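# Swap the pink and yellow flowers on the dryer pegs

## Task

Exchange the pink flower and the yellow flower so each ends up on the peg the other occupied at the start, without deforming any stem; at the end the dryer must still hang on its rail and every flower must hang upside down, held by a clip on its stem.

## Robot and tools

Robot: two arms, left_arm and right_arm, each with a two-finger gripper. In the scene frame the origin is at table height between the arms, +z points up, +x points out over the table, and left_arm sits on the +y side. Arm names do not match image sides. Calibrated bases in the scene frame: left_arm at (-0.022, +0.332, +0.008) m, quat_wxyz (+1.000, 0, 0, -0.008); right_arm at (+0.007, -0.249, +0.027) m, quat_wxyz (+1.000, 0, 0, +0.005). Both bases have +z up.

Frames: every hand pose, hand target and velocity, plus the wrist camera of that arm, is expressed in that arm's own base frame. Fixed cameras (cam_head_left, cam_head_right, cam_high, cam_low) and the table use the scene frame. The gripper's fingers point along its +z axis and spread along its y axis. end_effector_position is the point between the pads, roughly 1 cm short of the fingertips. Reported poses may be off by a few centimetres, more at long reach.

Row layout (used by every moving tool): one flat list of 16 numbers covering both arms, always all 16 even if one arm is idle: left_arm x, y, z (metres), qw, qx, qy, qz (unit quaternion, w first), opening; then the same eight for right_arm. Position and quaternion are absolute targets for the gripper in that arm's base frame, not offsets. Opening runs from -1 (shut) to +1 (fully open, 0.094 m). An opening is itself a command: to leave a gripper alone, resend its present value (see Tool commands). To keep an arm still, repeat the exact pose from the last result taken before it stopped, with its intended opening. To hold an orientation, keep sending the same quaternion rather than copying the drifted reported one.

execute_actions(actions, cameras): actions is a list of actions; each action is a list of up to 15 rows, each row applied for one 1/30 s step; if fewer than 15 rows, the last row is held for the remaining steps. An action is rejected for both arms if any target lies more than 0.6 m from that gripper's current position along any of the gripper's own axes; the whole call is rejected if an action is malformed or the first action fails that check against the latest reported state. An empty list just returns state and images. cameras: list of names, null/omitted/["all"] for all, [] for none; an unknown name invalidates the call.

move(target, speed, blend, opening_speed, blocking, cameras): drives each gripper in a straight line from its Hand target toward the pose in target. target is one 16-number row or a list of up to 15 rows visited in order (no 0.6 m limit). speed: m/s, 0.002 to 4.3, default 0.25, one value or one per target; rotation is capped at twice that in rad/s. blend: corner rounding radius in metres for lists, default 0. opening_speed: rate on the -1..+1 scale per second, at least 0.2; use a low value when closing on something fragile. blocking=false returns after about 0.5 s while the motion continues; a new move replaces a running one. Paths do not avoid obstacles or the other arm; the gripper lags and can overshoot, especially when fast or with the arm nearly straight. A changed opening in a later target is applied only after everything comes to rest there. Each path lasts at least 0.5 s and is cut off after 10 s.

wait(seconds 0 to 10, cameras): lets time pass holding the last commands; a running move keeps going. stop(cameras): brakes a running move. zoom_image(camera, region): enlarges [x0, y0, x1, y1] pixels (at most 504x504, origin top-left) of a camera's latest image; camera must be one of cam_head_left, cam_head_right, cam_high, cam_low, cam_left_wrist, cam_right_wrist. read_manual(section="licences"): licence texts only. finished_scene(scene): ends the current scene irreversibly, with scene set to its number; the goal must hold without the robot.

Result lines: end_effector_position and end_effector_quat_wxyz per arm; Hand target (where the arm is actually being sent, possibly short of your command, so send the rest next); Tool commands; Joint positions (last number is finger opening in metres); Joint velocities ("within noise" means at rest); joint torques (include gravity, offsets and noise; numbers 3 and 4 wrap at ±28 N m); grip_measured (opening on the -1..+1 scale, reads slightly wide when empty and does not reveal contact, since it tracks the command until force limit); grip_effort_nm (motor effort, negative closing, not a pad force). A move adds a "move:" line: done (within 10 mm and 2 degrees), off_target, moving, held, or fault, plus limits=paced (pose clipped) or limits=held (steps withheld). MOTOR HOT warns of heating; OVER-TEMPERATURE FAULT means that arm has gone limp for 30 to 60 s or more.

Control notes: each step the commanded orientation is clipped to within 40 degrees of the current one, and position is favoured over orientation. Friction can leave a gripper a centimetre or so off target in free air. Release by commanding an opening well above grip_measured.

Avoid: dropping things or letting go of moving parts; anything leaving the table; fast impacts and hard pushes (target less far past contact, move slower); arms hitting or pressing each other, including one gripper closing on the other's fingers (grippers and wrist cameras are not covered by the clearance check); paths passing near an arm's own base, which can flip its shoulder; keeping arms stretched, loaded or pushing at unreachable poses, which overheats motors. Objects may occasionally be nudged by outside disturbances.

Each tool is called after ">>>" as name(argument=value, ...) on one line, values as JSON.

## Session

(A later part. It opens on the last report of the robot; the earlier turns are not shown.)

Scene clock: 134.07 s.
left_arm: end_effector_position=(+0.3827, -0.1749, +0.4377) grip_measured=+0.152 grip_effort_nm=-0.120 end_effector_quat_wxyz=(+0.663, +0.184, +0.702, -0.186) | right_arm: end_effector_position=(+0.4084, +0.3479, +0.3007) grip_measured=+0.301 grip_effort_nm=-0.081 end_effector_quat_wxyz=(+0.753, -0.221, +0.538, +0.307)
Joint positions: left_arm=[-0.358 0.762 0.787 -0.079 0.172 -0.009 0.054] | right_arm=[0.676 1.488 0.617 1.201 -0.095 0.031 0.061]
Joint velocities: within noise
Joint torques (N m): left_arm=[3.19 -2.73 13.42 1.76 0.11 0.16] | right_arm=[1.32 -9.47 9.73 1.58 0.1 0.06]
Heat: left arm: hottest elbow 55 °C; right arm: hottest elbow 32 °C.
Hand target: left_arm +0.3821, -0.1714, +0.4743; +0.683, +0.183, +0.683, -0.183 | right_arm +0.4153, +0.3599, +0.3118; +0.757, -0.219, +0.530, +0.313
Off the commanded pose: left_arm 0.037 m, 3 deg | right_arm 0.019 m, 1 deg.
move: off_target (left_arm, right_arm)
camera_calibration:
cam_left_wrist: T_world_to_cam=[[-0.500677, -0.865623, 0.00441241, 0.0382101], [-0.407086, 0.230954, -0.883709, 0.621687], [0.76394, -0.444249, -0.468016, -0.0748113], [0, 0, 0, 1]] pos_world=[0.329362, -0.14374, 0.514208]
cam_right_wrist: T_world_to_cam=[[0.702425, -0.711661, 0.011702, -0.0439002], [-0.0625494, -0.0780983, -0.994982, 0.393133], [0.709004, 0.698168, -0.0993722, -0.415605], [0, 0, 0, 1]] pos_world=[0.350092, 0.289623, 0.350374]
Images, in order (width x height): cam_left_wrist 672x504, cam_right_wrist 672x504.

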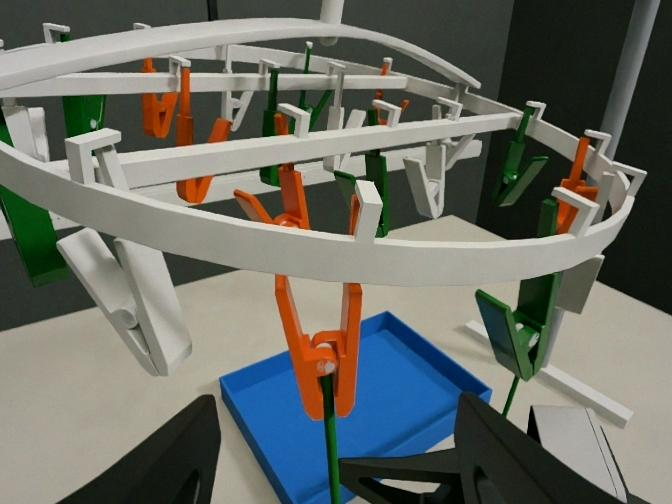

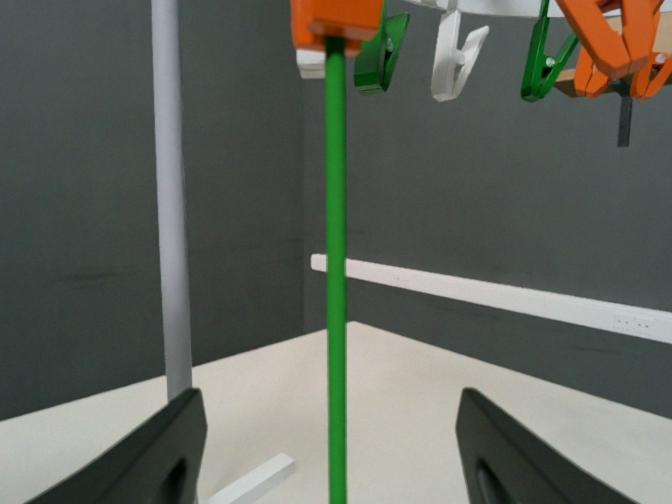

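>>> move(target=[0.384,-0.172,0.475,0.683,0.183,0.683,-0.183,0.15,0.416,0.3605,0.312,0.757,-0.2195,0.53,0.3135,-0.86], opening_speed=0.8, cameras=["cam_right_wrist"])

>>> move(target=[0.384,-0.172,0.475,0.683,0.183,0.683,-0.183,0.15,0.416,0.3605,0.312,0.757,-0.2195,0.53,0.3135,-0.94], opening_speed=0.2, cameras=["cam_right_wrist"])

Scene clock: 139.40 s.
left_arm: end_effector_position=(+0.3827, -0.1749, +0.4377) grip_measured=+0.152 grip_effort_nm=-0.115 end_effector_quat_wxyz=(+0.663, +0.184, +0.702, -0.186) | right_arm: end_effector_position=(+0.4084, +0.3479, +0.3005) grip_measured=-0.858 grip_effort_nm=-0.081 end_effector_quat_wxyz=(+0.753, -0.221, +0.539, +0.307)
Joint positions: left_arm=[-0.358 0.762 0.787 -0.079 0.172 -0.009 0.054] | right_arm=[0.676 1.488 0.617 1.201 -0.095 0.031 0.007]
Joint velocities: within noise
Joint torques (N m): left_arm=[3.14 -2.73 13.41 1.74 0.11 0.16] | right_arm=[1.38 -9.35 9.8 1.51 0.1 0.07]
Heat: left arm: hottest elbow 56 °C; right arm: hottest elbow 34 °C.
Hand target: left_arm +0.3821, -0.1714, +0.4743; +0.683, +0.183, +0.683, -0.183 | right_arm +0.4152, +0.3598, +0.3120; +0.757, -0.219, +0.530, +0.313
Off the commanded pose: left_arm 0.037 m, 3 deg | right_arm 0.019 m, 1 deg.
move: off_target (left_arm, right_arm)
camera_calibration:
cam_right_wrist: T_world_to_cam=[[0.702373, -0.711715, 0.0115721, -0.0438186], [-0.0632141, -0.0785609, -0.994903, 0.393386], [0.708997, 0.698061, -0.100169, -0.415443], [0, 0, 0, 1]] pos_world=[0.350193, 0.289723, 0.350274]
Images, in order (width x height): cam_right_wrist 672x504.

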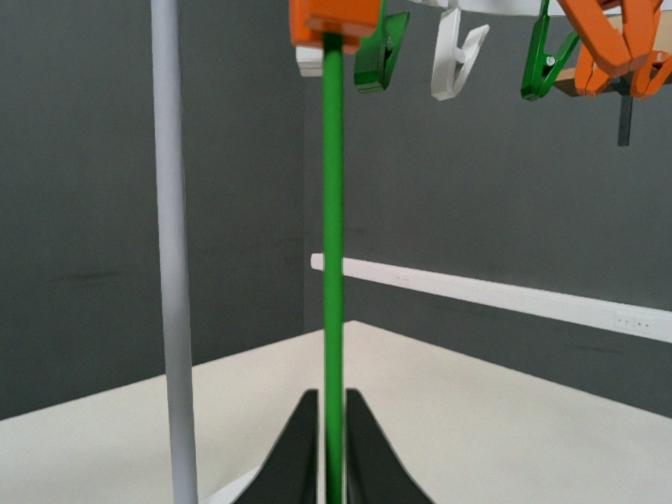

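Scene clock: 140.20 s.
left_arm: end_effector_position=(+0.3827, -0.1749, +0.4377) grip_measured=+0.152 grip_effort_nm=-0.120 end_effector_quat_wxyz=(+0.663, +0.184, +0.702, -0.186) | right_arm: end_effector_position=(+0.4084, +0.3479, +0.3005) grip_measured=-0.940 grip_effort_nm=-0.496 end_effector_quat_wxyz=(+0.753, -0.221, +0.539, +0.307)
Joint positions: left_arm=[-0.358 0.762 0.787 -0.079 0.172 -0.009 0.054] | right_arm=[0.676 1.488 0.617 1.201 -0.095 0.031 0.003]
Joint velocities: left_arm=[within noise] | right_arm=[-0.005 0.005 0.002 -0.007 0.007 -0.037 0.004]
Joint torques (N m): left_arm=[3.19 -2.73 13.42 1.74 0.11 0.16] | right_arm=[1.32 -9.41 9.76 1.54 0.1 0.08]
Heat: left arm: hottest elbow 56 °C; right arm: hottest elbow 34 °C.
Hand target: left_arm +0.3821, -0.1714, +0.4743; +0.683, +0.183, +0.683, -0.183 | right_arm +0.4152, +0.3598, +0.3120; +0.757, -0.219, +0.530, +0.313
Off the commanded pose: left_arm 0.037 m, 3 deg | right_arm 0.019 m, 1 deg.
move: off_target (left_arm, right_arm)
camera_calibration:
cam_right_wrist: T_world_to_cam=[[0.702373, -0.711715, 0.0115721, -0.0438186], [-0.0632141, -0.0785609, -0.994903, 0.393386], [0.708997, 0.698061, -0.100169, -0.415443], [0, 0, 0, 1]] pos_world=[0.350193, 0.289723, 0.350274]
Images, in order (width x height): cam_right_wrist 672x504.

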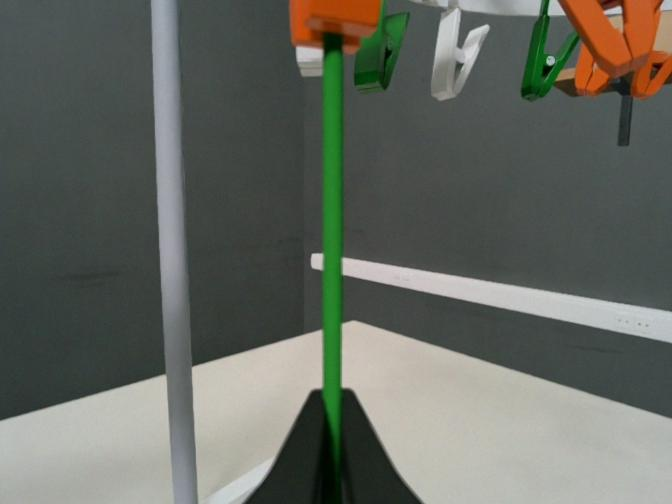

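>>> move(target=[0.412,-0.184,0.470,0.683,0.183,0.683,-0.183,0.15,0.416,0.3605,0.312,0.757,-0.2195,0.53,0.3135,-0.96], opening_speed=0.2, speed=0.08, cameras=["cam_left_wrist","cam_right_wrist","cam_high"])

Scene clock: 143.93 s.
left_arm: end_effector_position=(+0.4051, -0.1831, +0.4288) grip_measured=+0.152 grip_effort_nm=-0.120 end_effector_quat_wxyz=(+0.655, +0.184, +0.709, -0.185) | right_arm: end_effector_position=(+0.4085, +0.3480, +0.3003) grip_measured=-0.951 grip_effort_nm=-1.033 end_effector_quat_wxyz=(+0.753, -0.221, +0.539, +0.307)
Joint positions: left_arm=[-0.358 0.838 0.81 -0.047 0.171 -0.009 0.054] | right_arm=[0.676 1.488 0.617 1.201 -0.095 0.031 0.002]
Joint velocities: within noise
Joint torques (N m): left_arm=[2.73 -2.73 13.57 3 -0.05 0.17] | right_arm=[1.38 -9.41 9.78 1.55 0.09 0.06]
Heat: left arm: hottest elbow 56 °C; right arm: hottest elbow 34 °C.
Hand target: left_arm +0.4093, -0.1829, +0.4690; +0.683, +0.183, +0.683, -0.183 | right_arm +0.4153, +0.3599, +0.3119; +0.757, -0.219, +0.530, +0.313
Off the commanded pose: left_arm 0.042 m, 4 deg | right_arm 0.019 m, 1 deg.
move: off_target (left_arm, right_arm)
camera_calibration:
cam_left_wrist: T_world_to_cam=[[-0.499609, -0.866216, 0.0078184, 0.040348], [-0.424551, 0.236982, -0.87384, 0.628731], [0.755081, -0.439897, -0.486152, -0.0875106], [0, 0, 0, 1]] pos_world=[0.353165, -0.152544, 0.506551]
cam_right_wrist: T_world_to_cam=[[0.702426, -0.711663, 0.0115677, -0.0438475], [-0.0634987, -0.0788454, -0.994862, 0.393369], [0.708919, 0.698082, -0.100573, -0.415442], [0, 0, 0, 1]] pos_world=[0.350293, 0.289823, 0.350073]
Images, in order (width x height): cam_high 672x504, cam_left_wrist 672x504, cam_right_wrist 672x504.

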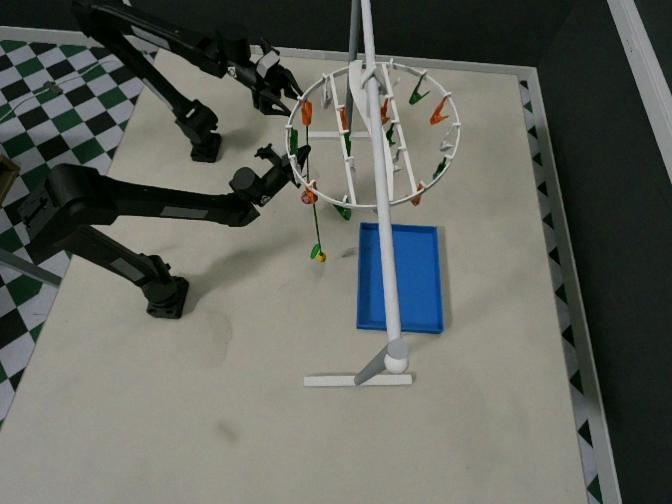

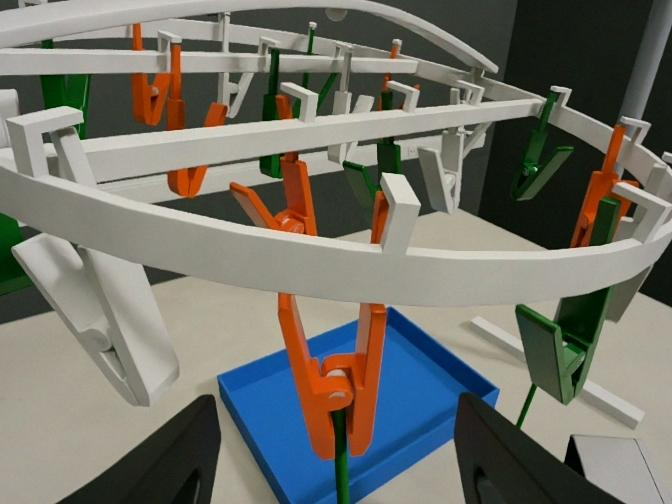

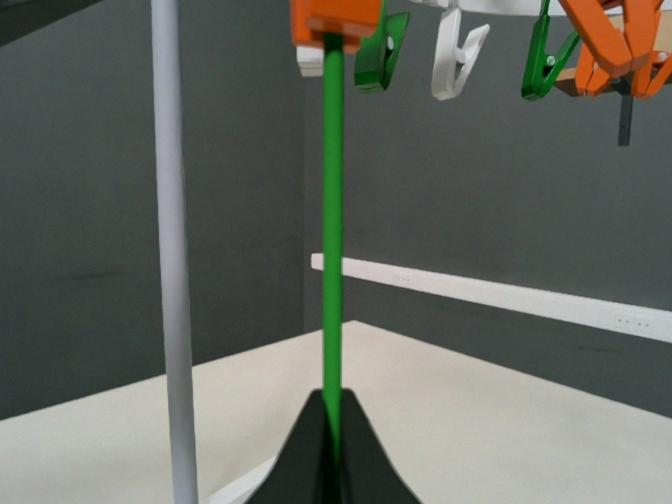

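>>> move(target=[0.4385,-0.1985,0.472,0.683,0.183,0.683,-0.183,0.15,0.416,0.3605,0.312,0.757,-0.2195,0.53,0.3135,-0.96], opening_speed=0.2, speed=0.06)

Scene clock: 154.03 s.
left_arm: end_effector_position=(+0.4324, -0.1913, +0.4321) grip_measured=+0.152 grip_effort_nm=-0.115 end_effector_quat_wxyz=(+0.657, +0.180, +0.709, -0.181) | right_arm: end_effector_position=(+0.4085, +0.3480, +0.3003) grip_measured=-0.951 grip_effort_nm=-1.043 end_effector_quat_wxyz=(+0.753, -0.221, +0.539, +0.307)
Joint positions: left_arm=[-0.359 0.923 0.861 -0.009 0.157 -0.009 0.054] | right_arm=[0.676 1.488 0.617 1.201 -0.095 0.031 0.002]
Joint velocities: left_arm=[-0.005 -0.005 -0.002 -0.012 -0.037 -0.154 -0.001] | right_arm=[within noise]
Joint torques (N m): left_arm=[1.85 -3.55 13.52 3.03 -0.05 0.16] | right_arm=[1.44 -9.58 9.78 1.55 0.1 0.07]
Heat: left arm: hottest elbow 57 °C; right arm: hottest elbow 36 °C.
Hand target: left_arm +0.4358, -0.1972, +0.4709; +0.683, +0.183, +0.683, -0.183 | right_arm +0.4153, +0.3599, +0.3119; +0.757, -0.219, +0.530, +0.313
Off the commanded pose: left_arm 0.041 m, 4 deg | right_arm 0.019 m, 1 deg.
move: off_target (left_arm, right_arm)
camera_calibration:
cam_left_wrist: T_world_to_cam=[[-0.48869, -0.872434, 0.0063653, 0.0415179], [-0.42498, 0.231666, -0.875056, 0.644897], [0.761954, -0.430336, -0.48398, -0.112217], [0, 0, 0, 1]] pos_world=[0.379862, -0.161471, 0.509745]
cam_right_wrist: T_world_to_cam=[[0.702426, -0.711663, 0.0115677, -0.0438475], [-0.0634987, -0.0788454, -0.994862, 0.393369], [0.708919, 0.698082, -0.100573, -0.415442], [0, 0, 0, 1]] pos_world=[0.350293, 0.289823, 0.350073]

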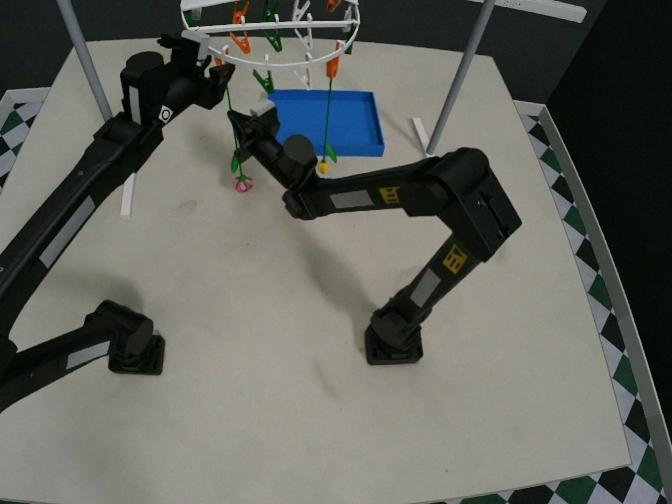

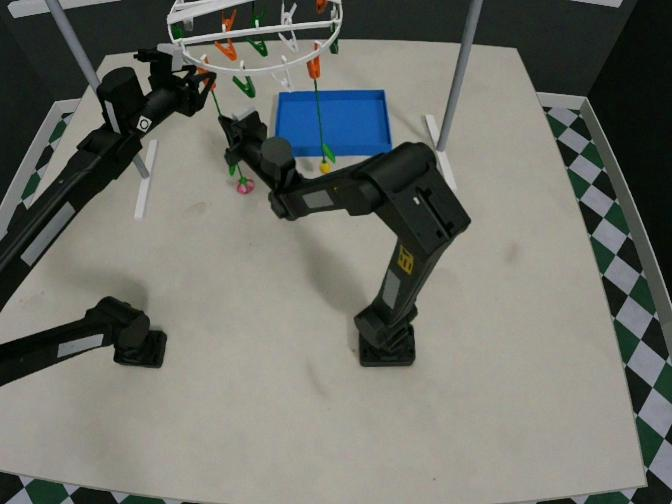

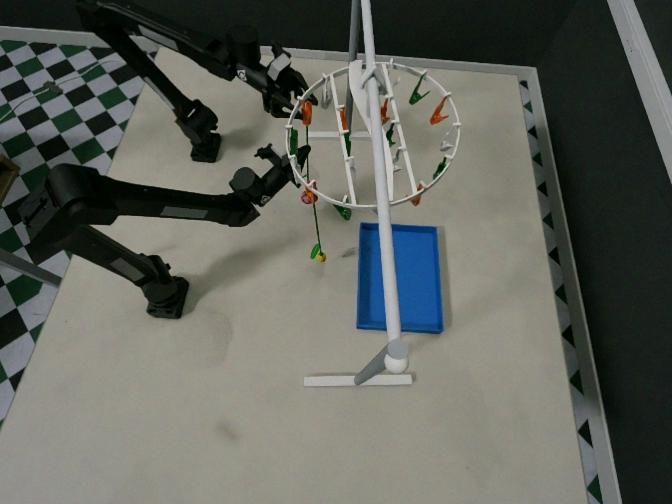

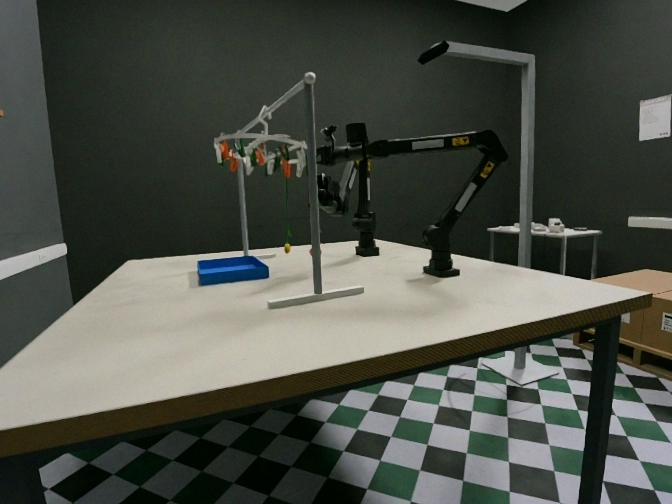

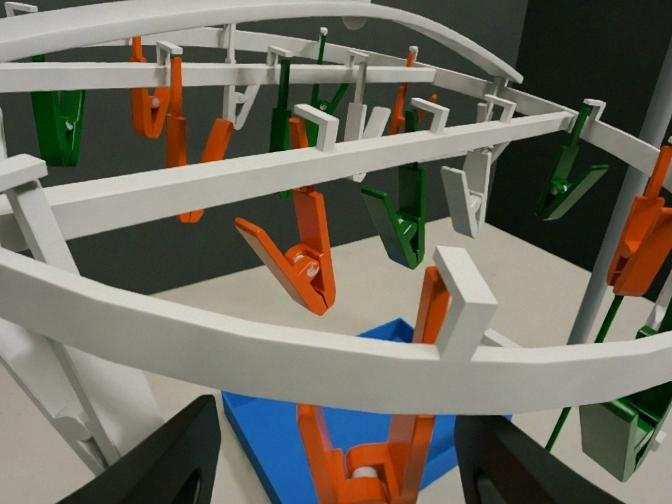

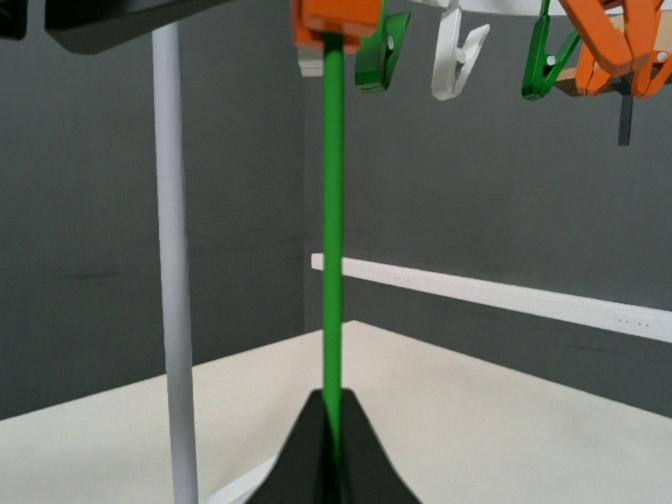

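>>> move(target=[0.4345,-0.2065,0.472,0.683,0.183,0.683,-0.183,0.15,0.416,0.3605,0.312,0.757,-0.2195,0.53,0.3135,-0.96], opening_speed=0.2, speed=0.06, cameras=["cam_left_wrist"])

Scene clock: 157.53 s.
left_arm: end_effector_position=(+0.4292, -0.1994, +0.4323) grip_measured=+0.152 grip_effort_nm=-0.120 end_effector_quat_wxyz=(+0.657, +0.180, +0.709, -0.180) | right_arm: end_effector_position=(+0.4085, +0.3480, +0.3003) grip_measured=-0.951 grip_effort_nm=-1.033 end_effector_quat_wxyz=(+0.753, -0.221, +0.539, +0.307)
Joint positions: left_arm=[-0.387 0.923 0.861 -0.009 0.129 -0.009 0.054] | right_arm=[0.676 1.488 0.617 1.201 -0.095 0.031 0.002]
Joint velocities: within noise
Joint torques (N m): left_arm=[1.79 -3.6 13.52 2.97 -0.02 0.16] | right_arm=[1.44 -9.35 9.81 1.57 0.1 0.06]
Heat: left arm: hottest elbow 57 °C; right arm: hottest elbow 36 °C.
Hand target: left_arm +0.4320, -0.2052, +0.4710; +0.683, +0.183, +0.683, -0.183 | right_arm +0.4153, +0.3599, +0.3119; +0.757, -0.219, +0.530, +0.313
Off the commanded pose: left_arm 0.041 m, 4 deg | right_arm 0.019 m, 1 deg.
move: off_target (left_arm, right_arm)
camera_calibration:
cam_left_wrist: T_world_to_cam=[[-0.489087, -0.872225, 0.00430921, 0.0339839], [-0.423977, 0.233415, -0.875077, 0.645497], [0.762258, -0.429816, -0.483964, -0.11317], [0, 0, 0, 1]] pos_world=[0.376562, -0.16967, 0.509943]
Images, in order (width x height): cam_left_wrist 672x504.

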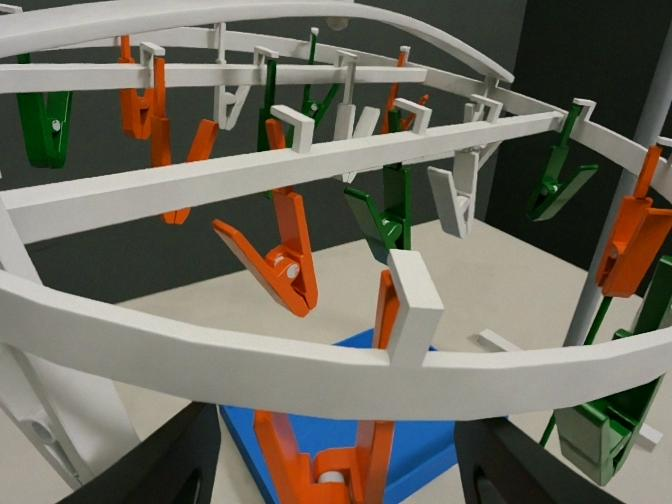

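>>> move(target=[0.4345,-0.2065,0.472,0.683,0.183,0.683,-0.183,-0.35,0.416,0.3605,0.312,0.757,-0.2195,0.53,0.3135,-0.96], opening_speed=0.5, speed=0.06, cameras=["cam_left_wrist"])

>>> move(target=[0.4345,-0.2065,0.472,0.683,0.183,0.683,-0.183,-0.5,0.416,0.3605,0.312,0.757,-0.2195,0.53,0.3135,-0.96], opening_speed=0.2, speed=0.06, cameras=["cam_left_wrist"])

>>> move(target=[0.4345,-0.2065,0.472,0.683,0.183,0.683,-0.183,-0.62,0.416,0.3605,0.312,0.757,-0.2195,0.53,0.3135,-0.96], opening_speed=0.2, speed=0.06, cameras=["cam_left_wrist","cam_right_wrist"])

Scene clock: 163.30 s.
left_arm: end_effector_position=(+0.4291, -0.1996, +0.4323) grip_measured=-0.347 grip_effort_nm=-0.120 end_effector_quat_wxyz=(+0.657, +0.180, +0.709, -0.180) | right_arm: end_effector_position=(+0.4085, +0.3480, +0.3003) grip_measured=-0.951 grip_effort_nm=-1.043 end_effector_quat_wxyz=(+0.753, -0.221, +0.539, +0.307)
Joint positions: left_arm=[-0.388 0.923 0.861 -0.009 0.129 -0.009 0.031] | right_arm=[0.676 1.488 0.617 1.201 -0.095 0.031 0.002]
Joint velocities: within noise
Joint torques (N m): left_arm=[1.79 -3.6 13.5 2.99 -0.05 0.16] | right_arm=[1.55 -9.52 9.73 1.54 0.1 0.08]
Heat: left arm: hottest elbow 56 °C; right arm: hottest elbow 37 °C.
Hand target: left_arm +0.4319, -0.2053, +0.4710; +0.683, +0.183, +0.683, -0.183 | right_arm +0.4153, +0.3599, +0.3119; +0.757, -0.219, +0.530, +0.313
Off the commanded pose: left_arm 0.041 m, 4 deg | right_arm 0.019 m, 1 deg.
move: off_target (left_arm, right_arm)
camera_calibration:
cam_left_wrist: T_world_to_cam=[[-0.489087, -0.872225, 0.00430921, 0.0338967], [-0.423977, 0.233415, -0.875077, 0.64552], [0.762258, -0.429816, -0.483964, -0.113213], [0, 0, 0, 1]] pos_world=[0.376562, -0.16977, 0.509943]
Images, in order (width x height): cam_left_wrist 672x504.

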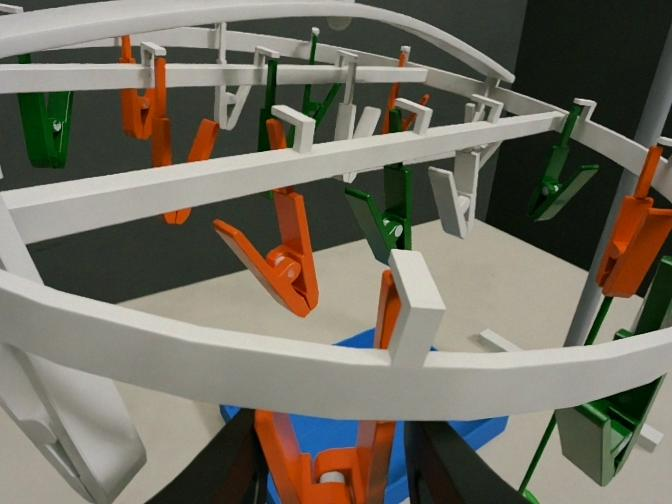

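Scene clock: 164.33 s.
left_arm: end_effector_position=(+0.4292, -0.1995, +0.4323) grip_measured=-0.495 grip_effort_nm=-0.252 end_effector_quat_wxyz=(+0.657, +0.180, +0.709, -0.180) | right_arm: end_effector_position=(+0.4085, +0.3480, +0.3003) grip_measured=-0.951 grip_effort_nm=-1.033 end_effector_quat_wxyz=(+0.753, -0.221, +0.539, +0.307)
Joint positions: left_arm=[-0.388 0.923 0.861 -0.009 0.128 -0.009 0.024] | right_arm=[0.676 1.488 0.617 1.201 -0.095 0.031 0.002]
Joint velocities: within noise
Joint torques (N m): left_arm=[1.85 -3.6 13.5 2.97 -0.04 0.16] | right_arm=[1.32 -9.58 9.73 1.57 0.09 0.07]
Heat: left arm: hottest elbow 56 °C; right arm: hottest elbow 37 °C.
Hand target: left_arm +0.4319, -0.2053, +0.4710; +0.683, +0.183, +0.683, -0.183 | right_arm +0.4152, +0.3599, +0.3120; +0.757, -0.219, +0.530, +0.313
Off the commanded pose: left_arm 0.041 m, 4 deg | right_arm 0.019 m, 1 deg.
move: off_target (left_arm, right_arm)
camera_calibration:
cam_left_wrist: T_world_to_cam=[[-0.488754, -0.872411, 0.00425825, 0.0337651], [-0.424035, 0.233288, -0.875084, 0.645524], [0.762439, -0.429506, -0.483953, -0.113235], [0, 0, 0, 1]] pos_world=[0.376562, -0.169771, 0.509943]
Images, in order (width x height): cam_left_wrist 672x504.

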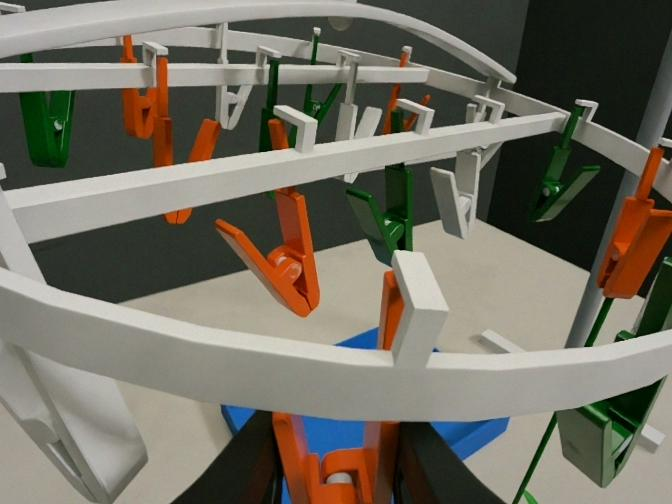

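Scene clock: 165.17 s.
left_arm: end_effector_position=(+0.4292, -0.1994, +0.4323) grip_measured=-0.585 grip_effort_nm=-1.033 end_effector_quat_wxyz=(+0.658, +0.180, +0.709, -0.180) | right_arm: end_effector_position=(+0.4085, +0.3480, +0.3003) grip_measured=-0.951 grip_effort_nm=-1.023 end_effector_quat_wxyz=(+0.753, -0.221, +0.539, +0.307)
Joint positions: left_arm=[-0.388 0.923 0.861 -0.009 0.128 -0.009 0.019] | right_arm=[0.676 1.488 0.617 1.201 -0.095 0.031 0.002]
Joint velocities: within noise
Joint torques (N m): left_arm=[1.85 -3.6 13.52 2.99 -0.03 0.16] | right_arm=[1.26 -9.35 9.81 1.55 0.09 0.06]
Heat: left arm: hottest elbow 56 °C; right arm: hottest elbow 37 °C.
Hand target: left_arm +0.4319, -0.2052, +0.4710; +0.683, +0.183, +0.683, -0.183 | right_arm +0.4152, +0.3599, +0.3120; +0.757, -0.219, +0.530, +0.314
Off the commanded pose: left_arm 0.041 m, 4 deg | right_arm 0.019 m, 1 deg.
move: off_target (left_arm, right_arm)
camera_calibration:
cam_left_wrist: T_world_to_cam=[[-0.488386, -0.872617, 0.00428385, 0.0336646], [-0.424136, 0.233084, -0.875089, 0.645507], [0.762619, -0.429198, -0.483943, -0.113213], [0, 0, 0, 1]] pos_world=[0.376562, -0.169672, 0.509943]
cam_right_wrist: T_world_to_cam=[[0.702426, -0.711663, 0.0115677, -0.0438475], [-0.0634987, -0.0788454, -0.994862, 0.393369], [0.708919, 0.698082, -0.100573, -0.415442], [0, 0, 0, 1]] pos_world=[0.350293, 0.289823, 0.350073]
Images, in order (width x height): cam_left_wrist 672x504, cam_right_wrist 672x504.

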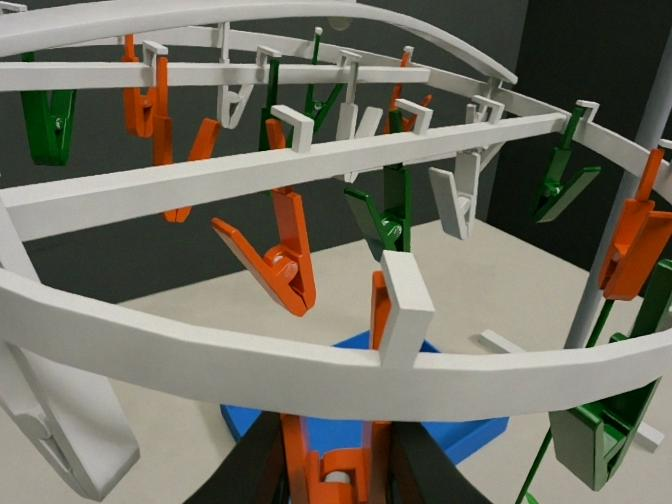

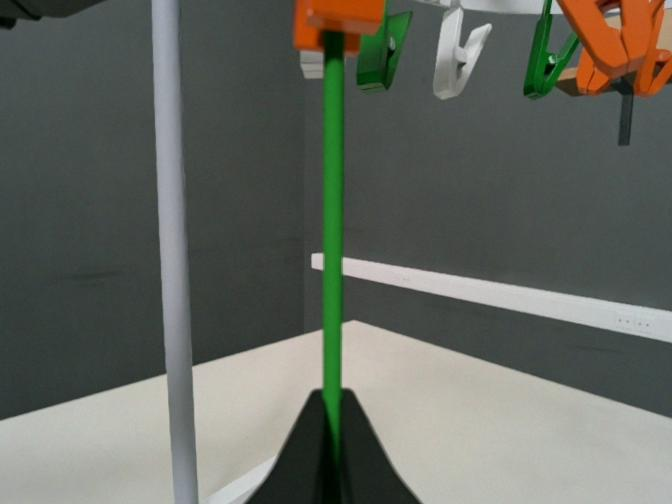

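>>> zoom_image(camera="cam_right_wrist", region=[260, 0, 420, 100])

>>> zoom_image(camera="cam_head_left", region=[170, 20, 290, 200])

Scaled by 3.150 from the camera's 672x504 image, which has a finer 960x720 frame.

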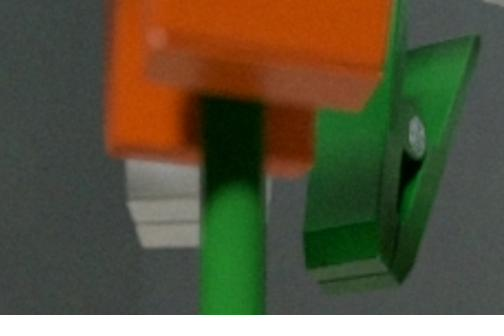

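This scene's latest camera images include none from cam_head_left. They are from: cam_left_wrist, cam_right_wrist. cam_head_left's image comes with the result of a call that names it in "cameras".

>>> move(target=[0.4345,-0.2065,0.472,0.683,0.183,0.683,-0.183,-0.8,0.416,0.3605,0.312,0.757,-0.2195,0.53,0.3135,-0.97], opening_speed=0.3, cameras=["cam_left_wrist","cam_right_wrist"])

>>> zoom_image(camera="cam_right_wrist", region=[260, 0, 420, 100])

Scene clock: 170.07 s.
left_arm: end_effector_position=(+0.4292, -0.1994, +0.4323) grip_measured=-0.587 grip_effort_nm=-1.062 end_effector_quat_wxyz=(+0.658, +0.180, +0.709, -0.180) | right_arm: end_effector_position=(+0.4085, +0.3480, +0.3002) grip_measured=-0.951 grip_effort_nm=-1.033 end_effector_quat_wxyz=(+0.753, -0.221, +0.539, +0.307)
Joint positions: left_arm=[-0.388 0.923 0.861 -0.009 0.128 -0.009 0.019] | right_arm=[0.676 1.489 0.617 1.201 -0.095 0.031 0.002]
Joint velocities: within noise
Joint torques (N m): left_arm=[1.79 -3.66 13.5 2.97 -0.03 0.16] | right_arm=[1.26 -9.47 9.72 1.57 0.1 0.08]
Heat: left arm: hottest elbow 56 °C; right arm: hottest elbow 38 °C.
Hand target: left_arm +0.4319, -0.2052, +0.4710; +0.683, +0.183, +0.683, -0.183 | right_arm +0.4152, +0.3599, +0.3119; +0.757, -0.219, +0.530, +0.313
Off the commanded pose: left_arm 0.041 m, 4 deg | right_arm 0.019 m, 1 deg.
move: off_target (left_arm, right_arm)
camera_calibration:
cam_left_wrist: T_world_to_cam=[[-0.488386, -0.872617, 0.00428385, 0.0336646], [-0.424136, 0.233084, -0.875089, 0.645507], [0.762619, -0.429198, -0.483943, -0.113213], [0, 0, 0, 1]] pos_world=[0.376562, -0.169672, 0.509943]
cam_right_wrist: T_world_to_cam=[[0.702424, -0.711666, 0.011501, -0.0438205], [-0.0637564, -0.0790056, -0.994833, 0.393297], [0.708897, 0.698061, -0.100869, -0.415345], [0, 0, 0, 1]] pos_world=[0.350293, 0.289823, 0.349873]
Images, in order (width x height): cam_left_wrist 672x504, cam_right_wrist 672x504.

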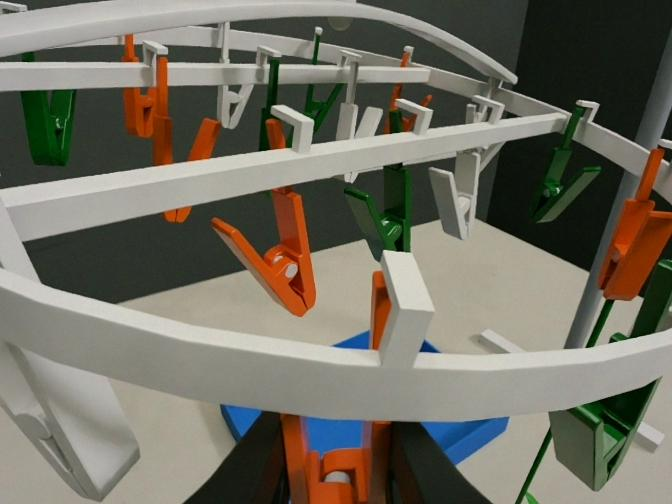

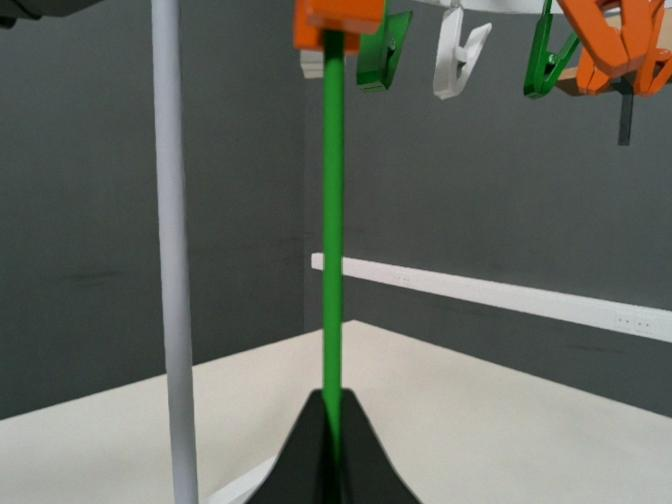

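Scaled by 3.150 from the camera's 672x504 image, which has a finer 960x720 frame.

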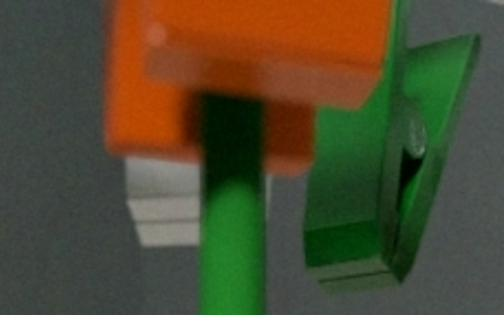

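>>> move(target=[0.4345,-0.2065,0.472,0.683,0.183,0.683,-0.183,-0.8,0.416,0.3605,0.300,0.757,-0.2195,0.53,0.3135,-0.97], speed=0.03, cameras=["cam_left_wrist","cam_right_wrist","cam_head_left"])

>>> zoom_image(camera="cam_right_wrist", region=[260, 0, 420, 100])

Scene clock: 173.00 s.
left_arm: end_effector_position=(+0.4292, -0.1994, +0.4323) grip_measured=-0.587 grip_effort_nm=-1.062 end_effector_quat_wxyz=(+0.658, +0.180, +0.709, -0.180) | right_arm: end_effector_position=(+0.4115, +0.3503, +0.2880) grip_measured=-0.951 grip_effort_nm=-1.028 end_effector_quat_wxyz=(+0.749, -0.222, +0.544, +0.306)
Joint positions: left_arm=[-0.388 0.923 0.861 -0.009 0.127 -0.009 0.019] | right_arm=[0.676 1.521 0.617 1.219 -0.095 0.031 0.002]
Joint velocities: within noise
Joint torques (N m): left_arm=[1.85 -3.66 13.52 2.97 -0.01 0.16] | right_arm=[1.14 -9.76 8.87 2.48 0.08 0.06]
Heat: left arm: hottest elbow 56 °C; right arm: hottest elbow 38 °C.
Hand target: left_arm +0.4319, -0.2052, +0.4710; +0.683, +0.183, +0.683, -0.183 | right_arm +0.4155, +0.3600, +0.2999; +0.757, -0.219, +0.530, +0.313
Off the commanded pose: left_arm 0.041 m, 4 deg | right_arm 0.016 m, 2 deg.
move: off_target (left_arm, right_arm)
camera_calibration:
cam_left_wrist: T_world_to_cam=[[-0.488111, -0.872771, 0.00421281, 0.0335709], [-0.424201, 0.233017, -0.875075, 0.645513], [0.762759, -0.428921, -0.483968, -0.113206], [0, 0, 0, 1]] pos_world=[0.376562, -0.169672, 0.509943]
cam_right_wrist: T_world_to_cam=[[0.702265, -0.711844, 0.0100641, -0.0435641], [-0.0742472, -0.087293, -0.993412, 0.388343], [0.708033, 0.696892, -0.114155, -0.415755], [0, 0, 0, 1]] pos_world=[0.353795, 0.292625, 0.338763]
Images, in order (width x height): cam_head_left 672x504, cam_left_wrist 672x504, cam_right_wrist 672x504.

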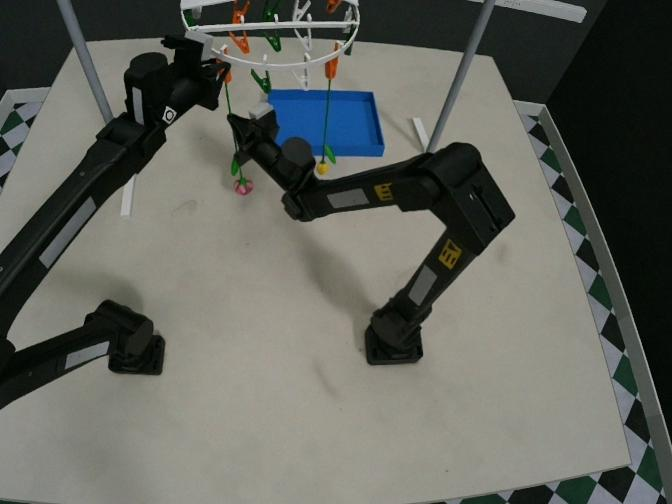

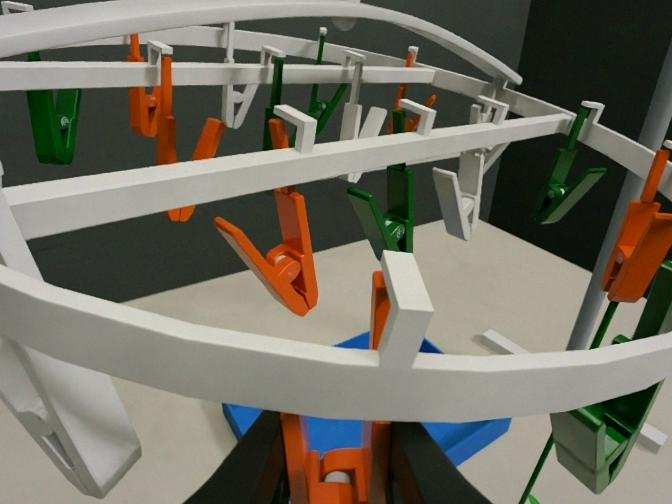

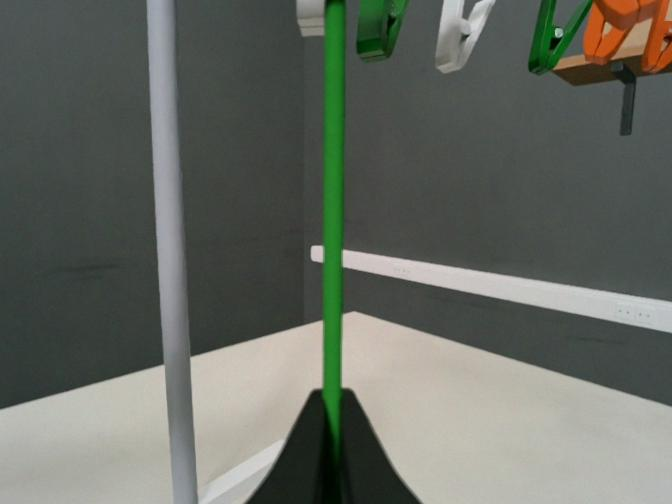

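Scaled by 3.150 from the camera's 672x504 image, which has a finer 960x720 frame.

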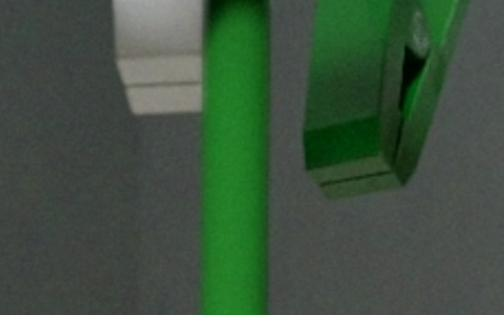

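>>> zoom_image(camera="cam_head_left", region=[170, 20, 290, 200])

Scaled by 2.800 from the camera's 672x504 image, which has a finer 960x720 frame.

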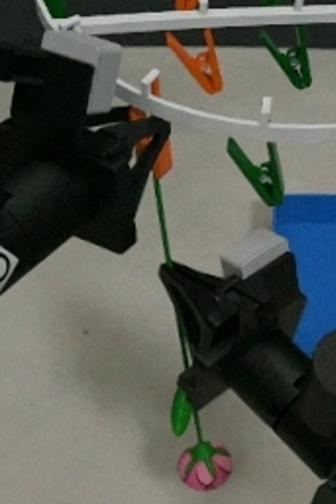

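>>> move(target=[0.4345,-0.2065,0.472,0.683,0.183,0.683,-0.183,-0.8,0.412,0.357,0.270,0.757,-0.2195,0.53,0.3135,-0.97], speed=0.05, cameras=["cam_left_wrist","cam_right_wrist","cam_head_left"])

>>> zoom_image(camera="cam_head_left", region=[170, 20, 290, 200])

Scene clock: 182.77 s.
left_arm: end_effector_position=(+0.4292, -0.1994, +0.4323) grip_measured=-0.587 grip_effort_nm=-1.067 end_effector_quat_wxyz=(+0.658, +0.180, +0.709, -0.180) | right_arm: end_effector_position=(+0.4139, +0.3522, +0.2729) grip_measured=-0.951 grip_effort_nm=-1.033 end_effector_quat_wxyz=(+0.758, -0.219, +0.532, +0.309)
Joint positions: left_arm=[-0.388 0.923 0.861 -0.009 0.127 -0.009 0.019] | right_arm=[0.676 1.598 0.617 1.328 -0.095 0.031 0.002]
Joint velocities: within noise
Joint torques (N m): left_arm=[1.85 -3.55 13.5 2.97 -0.02 0.16] | right_arm=[1.38 -10.7 5.94 2.43 0.07 0.07]
Heat: left arm: hottest elbow 57 °C; right arm: hottest elbow 38 °C.
Hand target: left_arm +0.4319, -0.2052, +0.4710; +0.683, +0.183, +0.683, -0.183 | right_arm +0.4120, +0.3569, +0.2700; +0.757, -0.219, +0.530, +0.313
Off the commanded pose: left_arm 0.041 m, 4 deg | right_arm 0.006 m, 1 deg.
move: off_target (left_arm)
camera_calibration:
cam_left_wrist: T_world_to_cam=[[-0.488111, -0.872771, 0.00421281, 0.0335709], [-0.424201, 0.233017, -0.875075, 0.645513], [0.762759, -0.428921, -0.483968, -0.113206], [0, 0, 0, 1]] pos_world=[0.376562, -0.169672, 0.509943]
cam_right_wrist: T_world_to_cam=[[0.701975, -0.712078, 0.0132597, -0.0444429], [-0.0499675, -0.0678135, -0.996446, 0.357688], [0.710447, 0.698817, -0.0831841, -0.4306], [0, 0, 0, 1]] pos_world=[0.354989, 0.29352, 0.321187]
Images, in order (width x height): cam_head_left 672x504, cam_left_wrist 672x504, cam_right_wrist 672x504.

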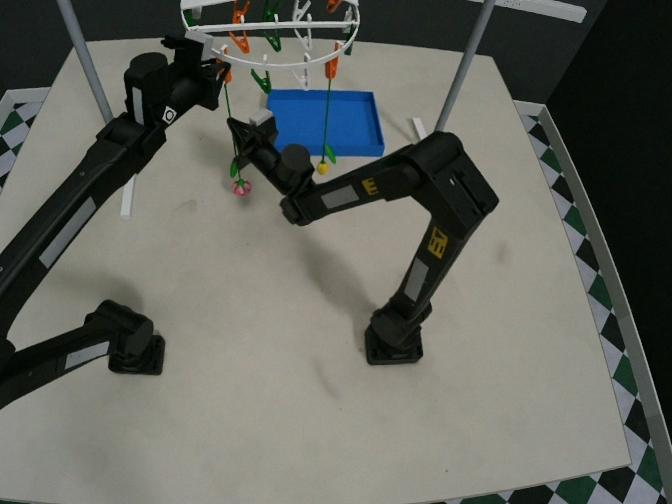

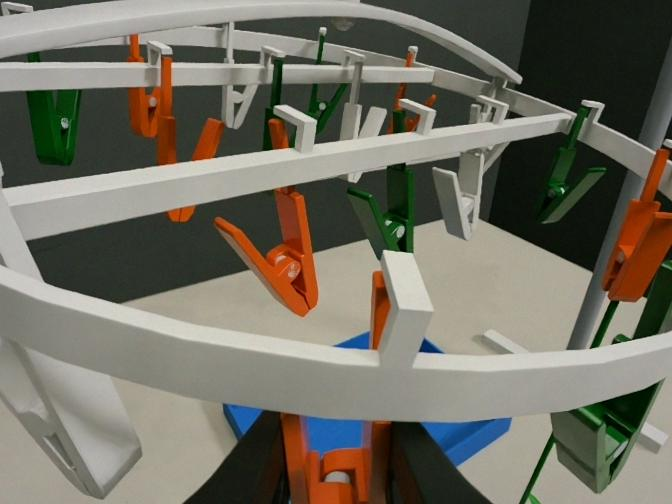

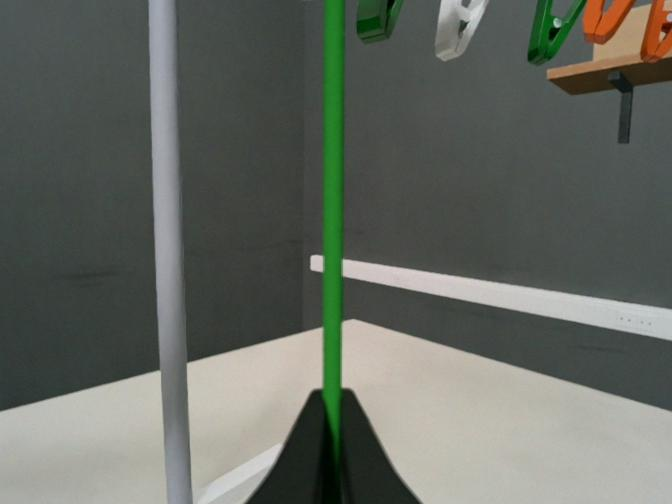

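Scaled by 2.800 from the camera's 672x504 image, which has a finer 960x720 frame.

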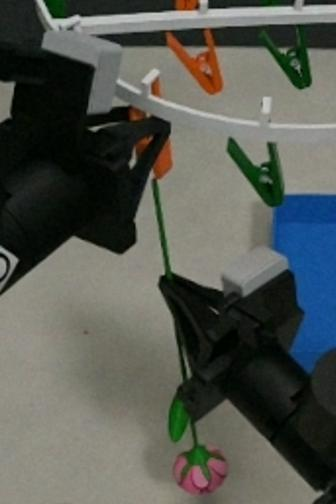

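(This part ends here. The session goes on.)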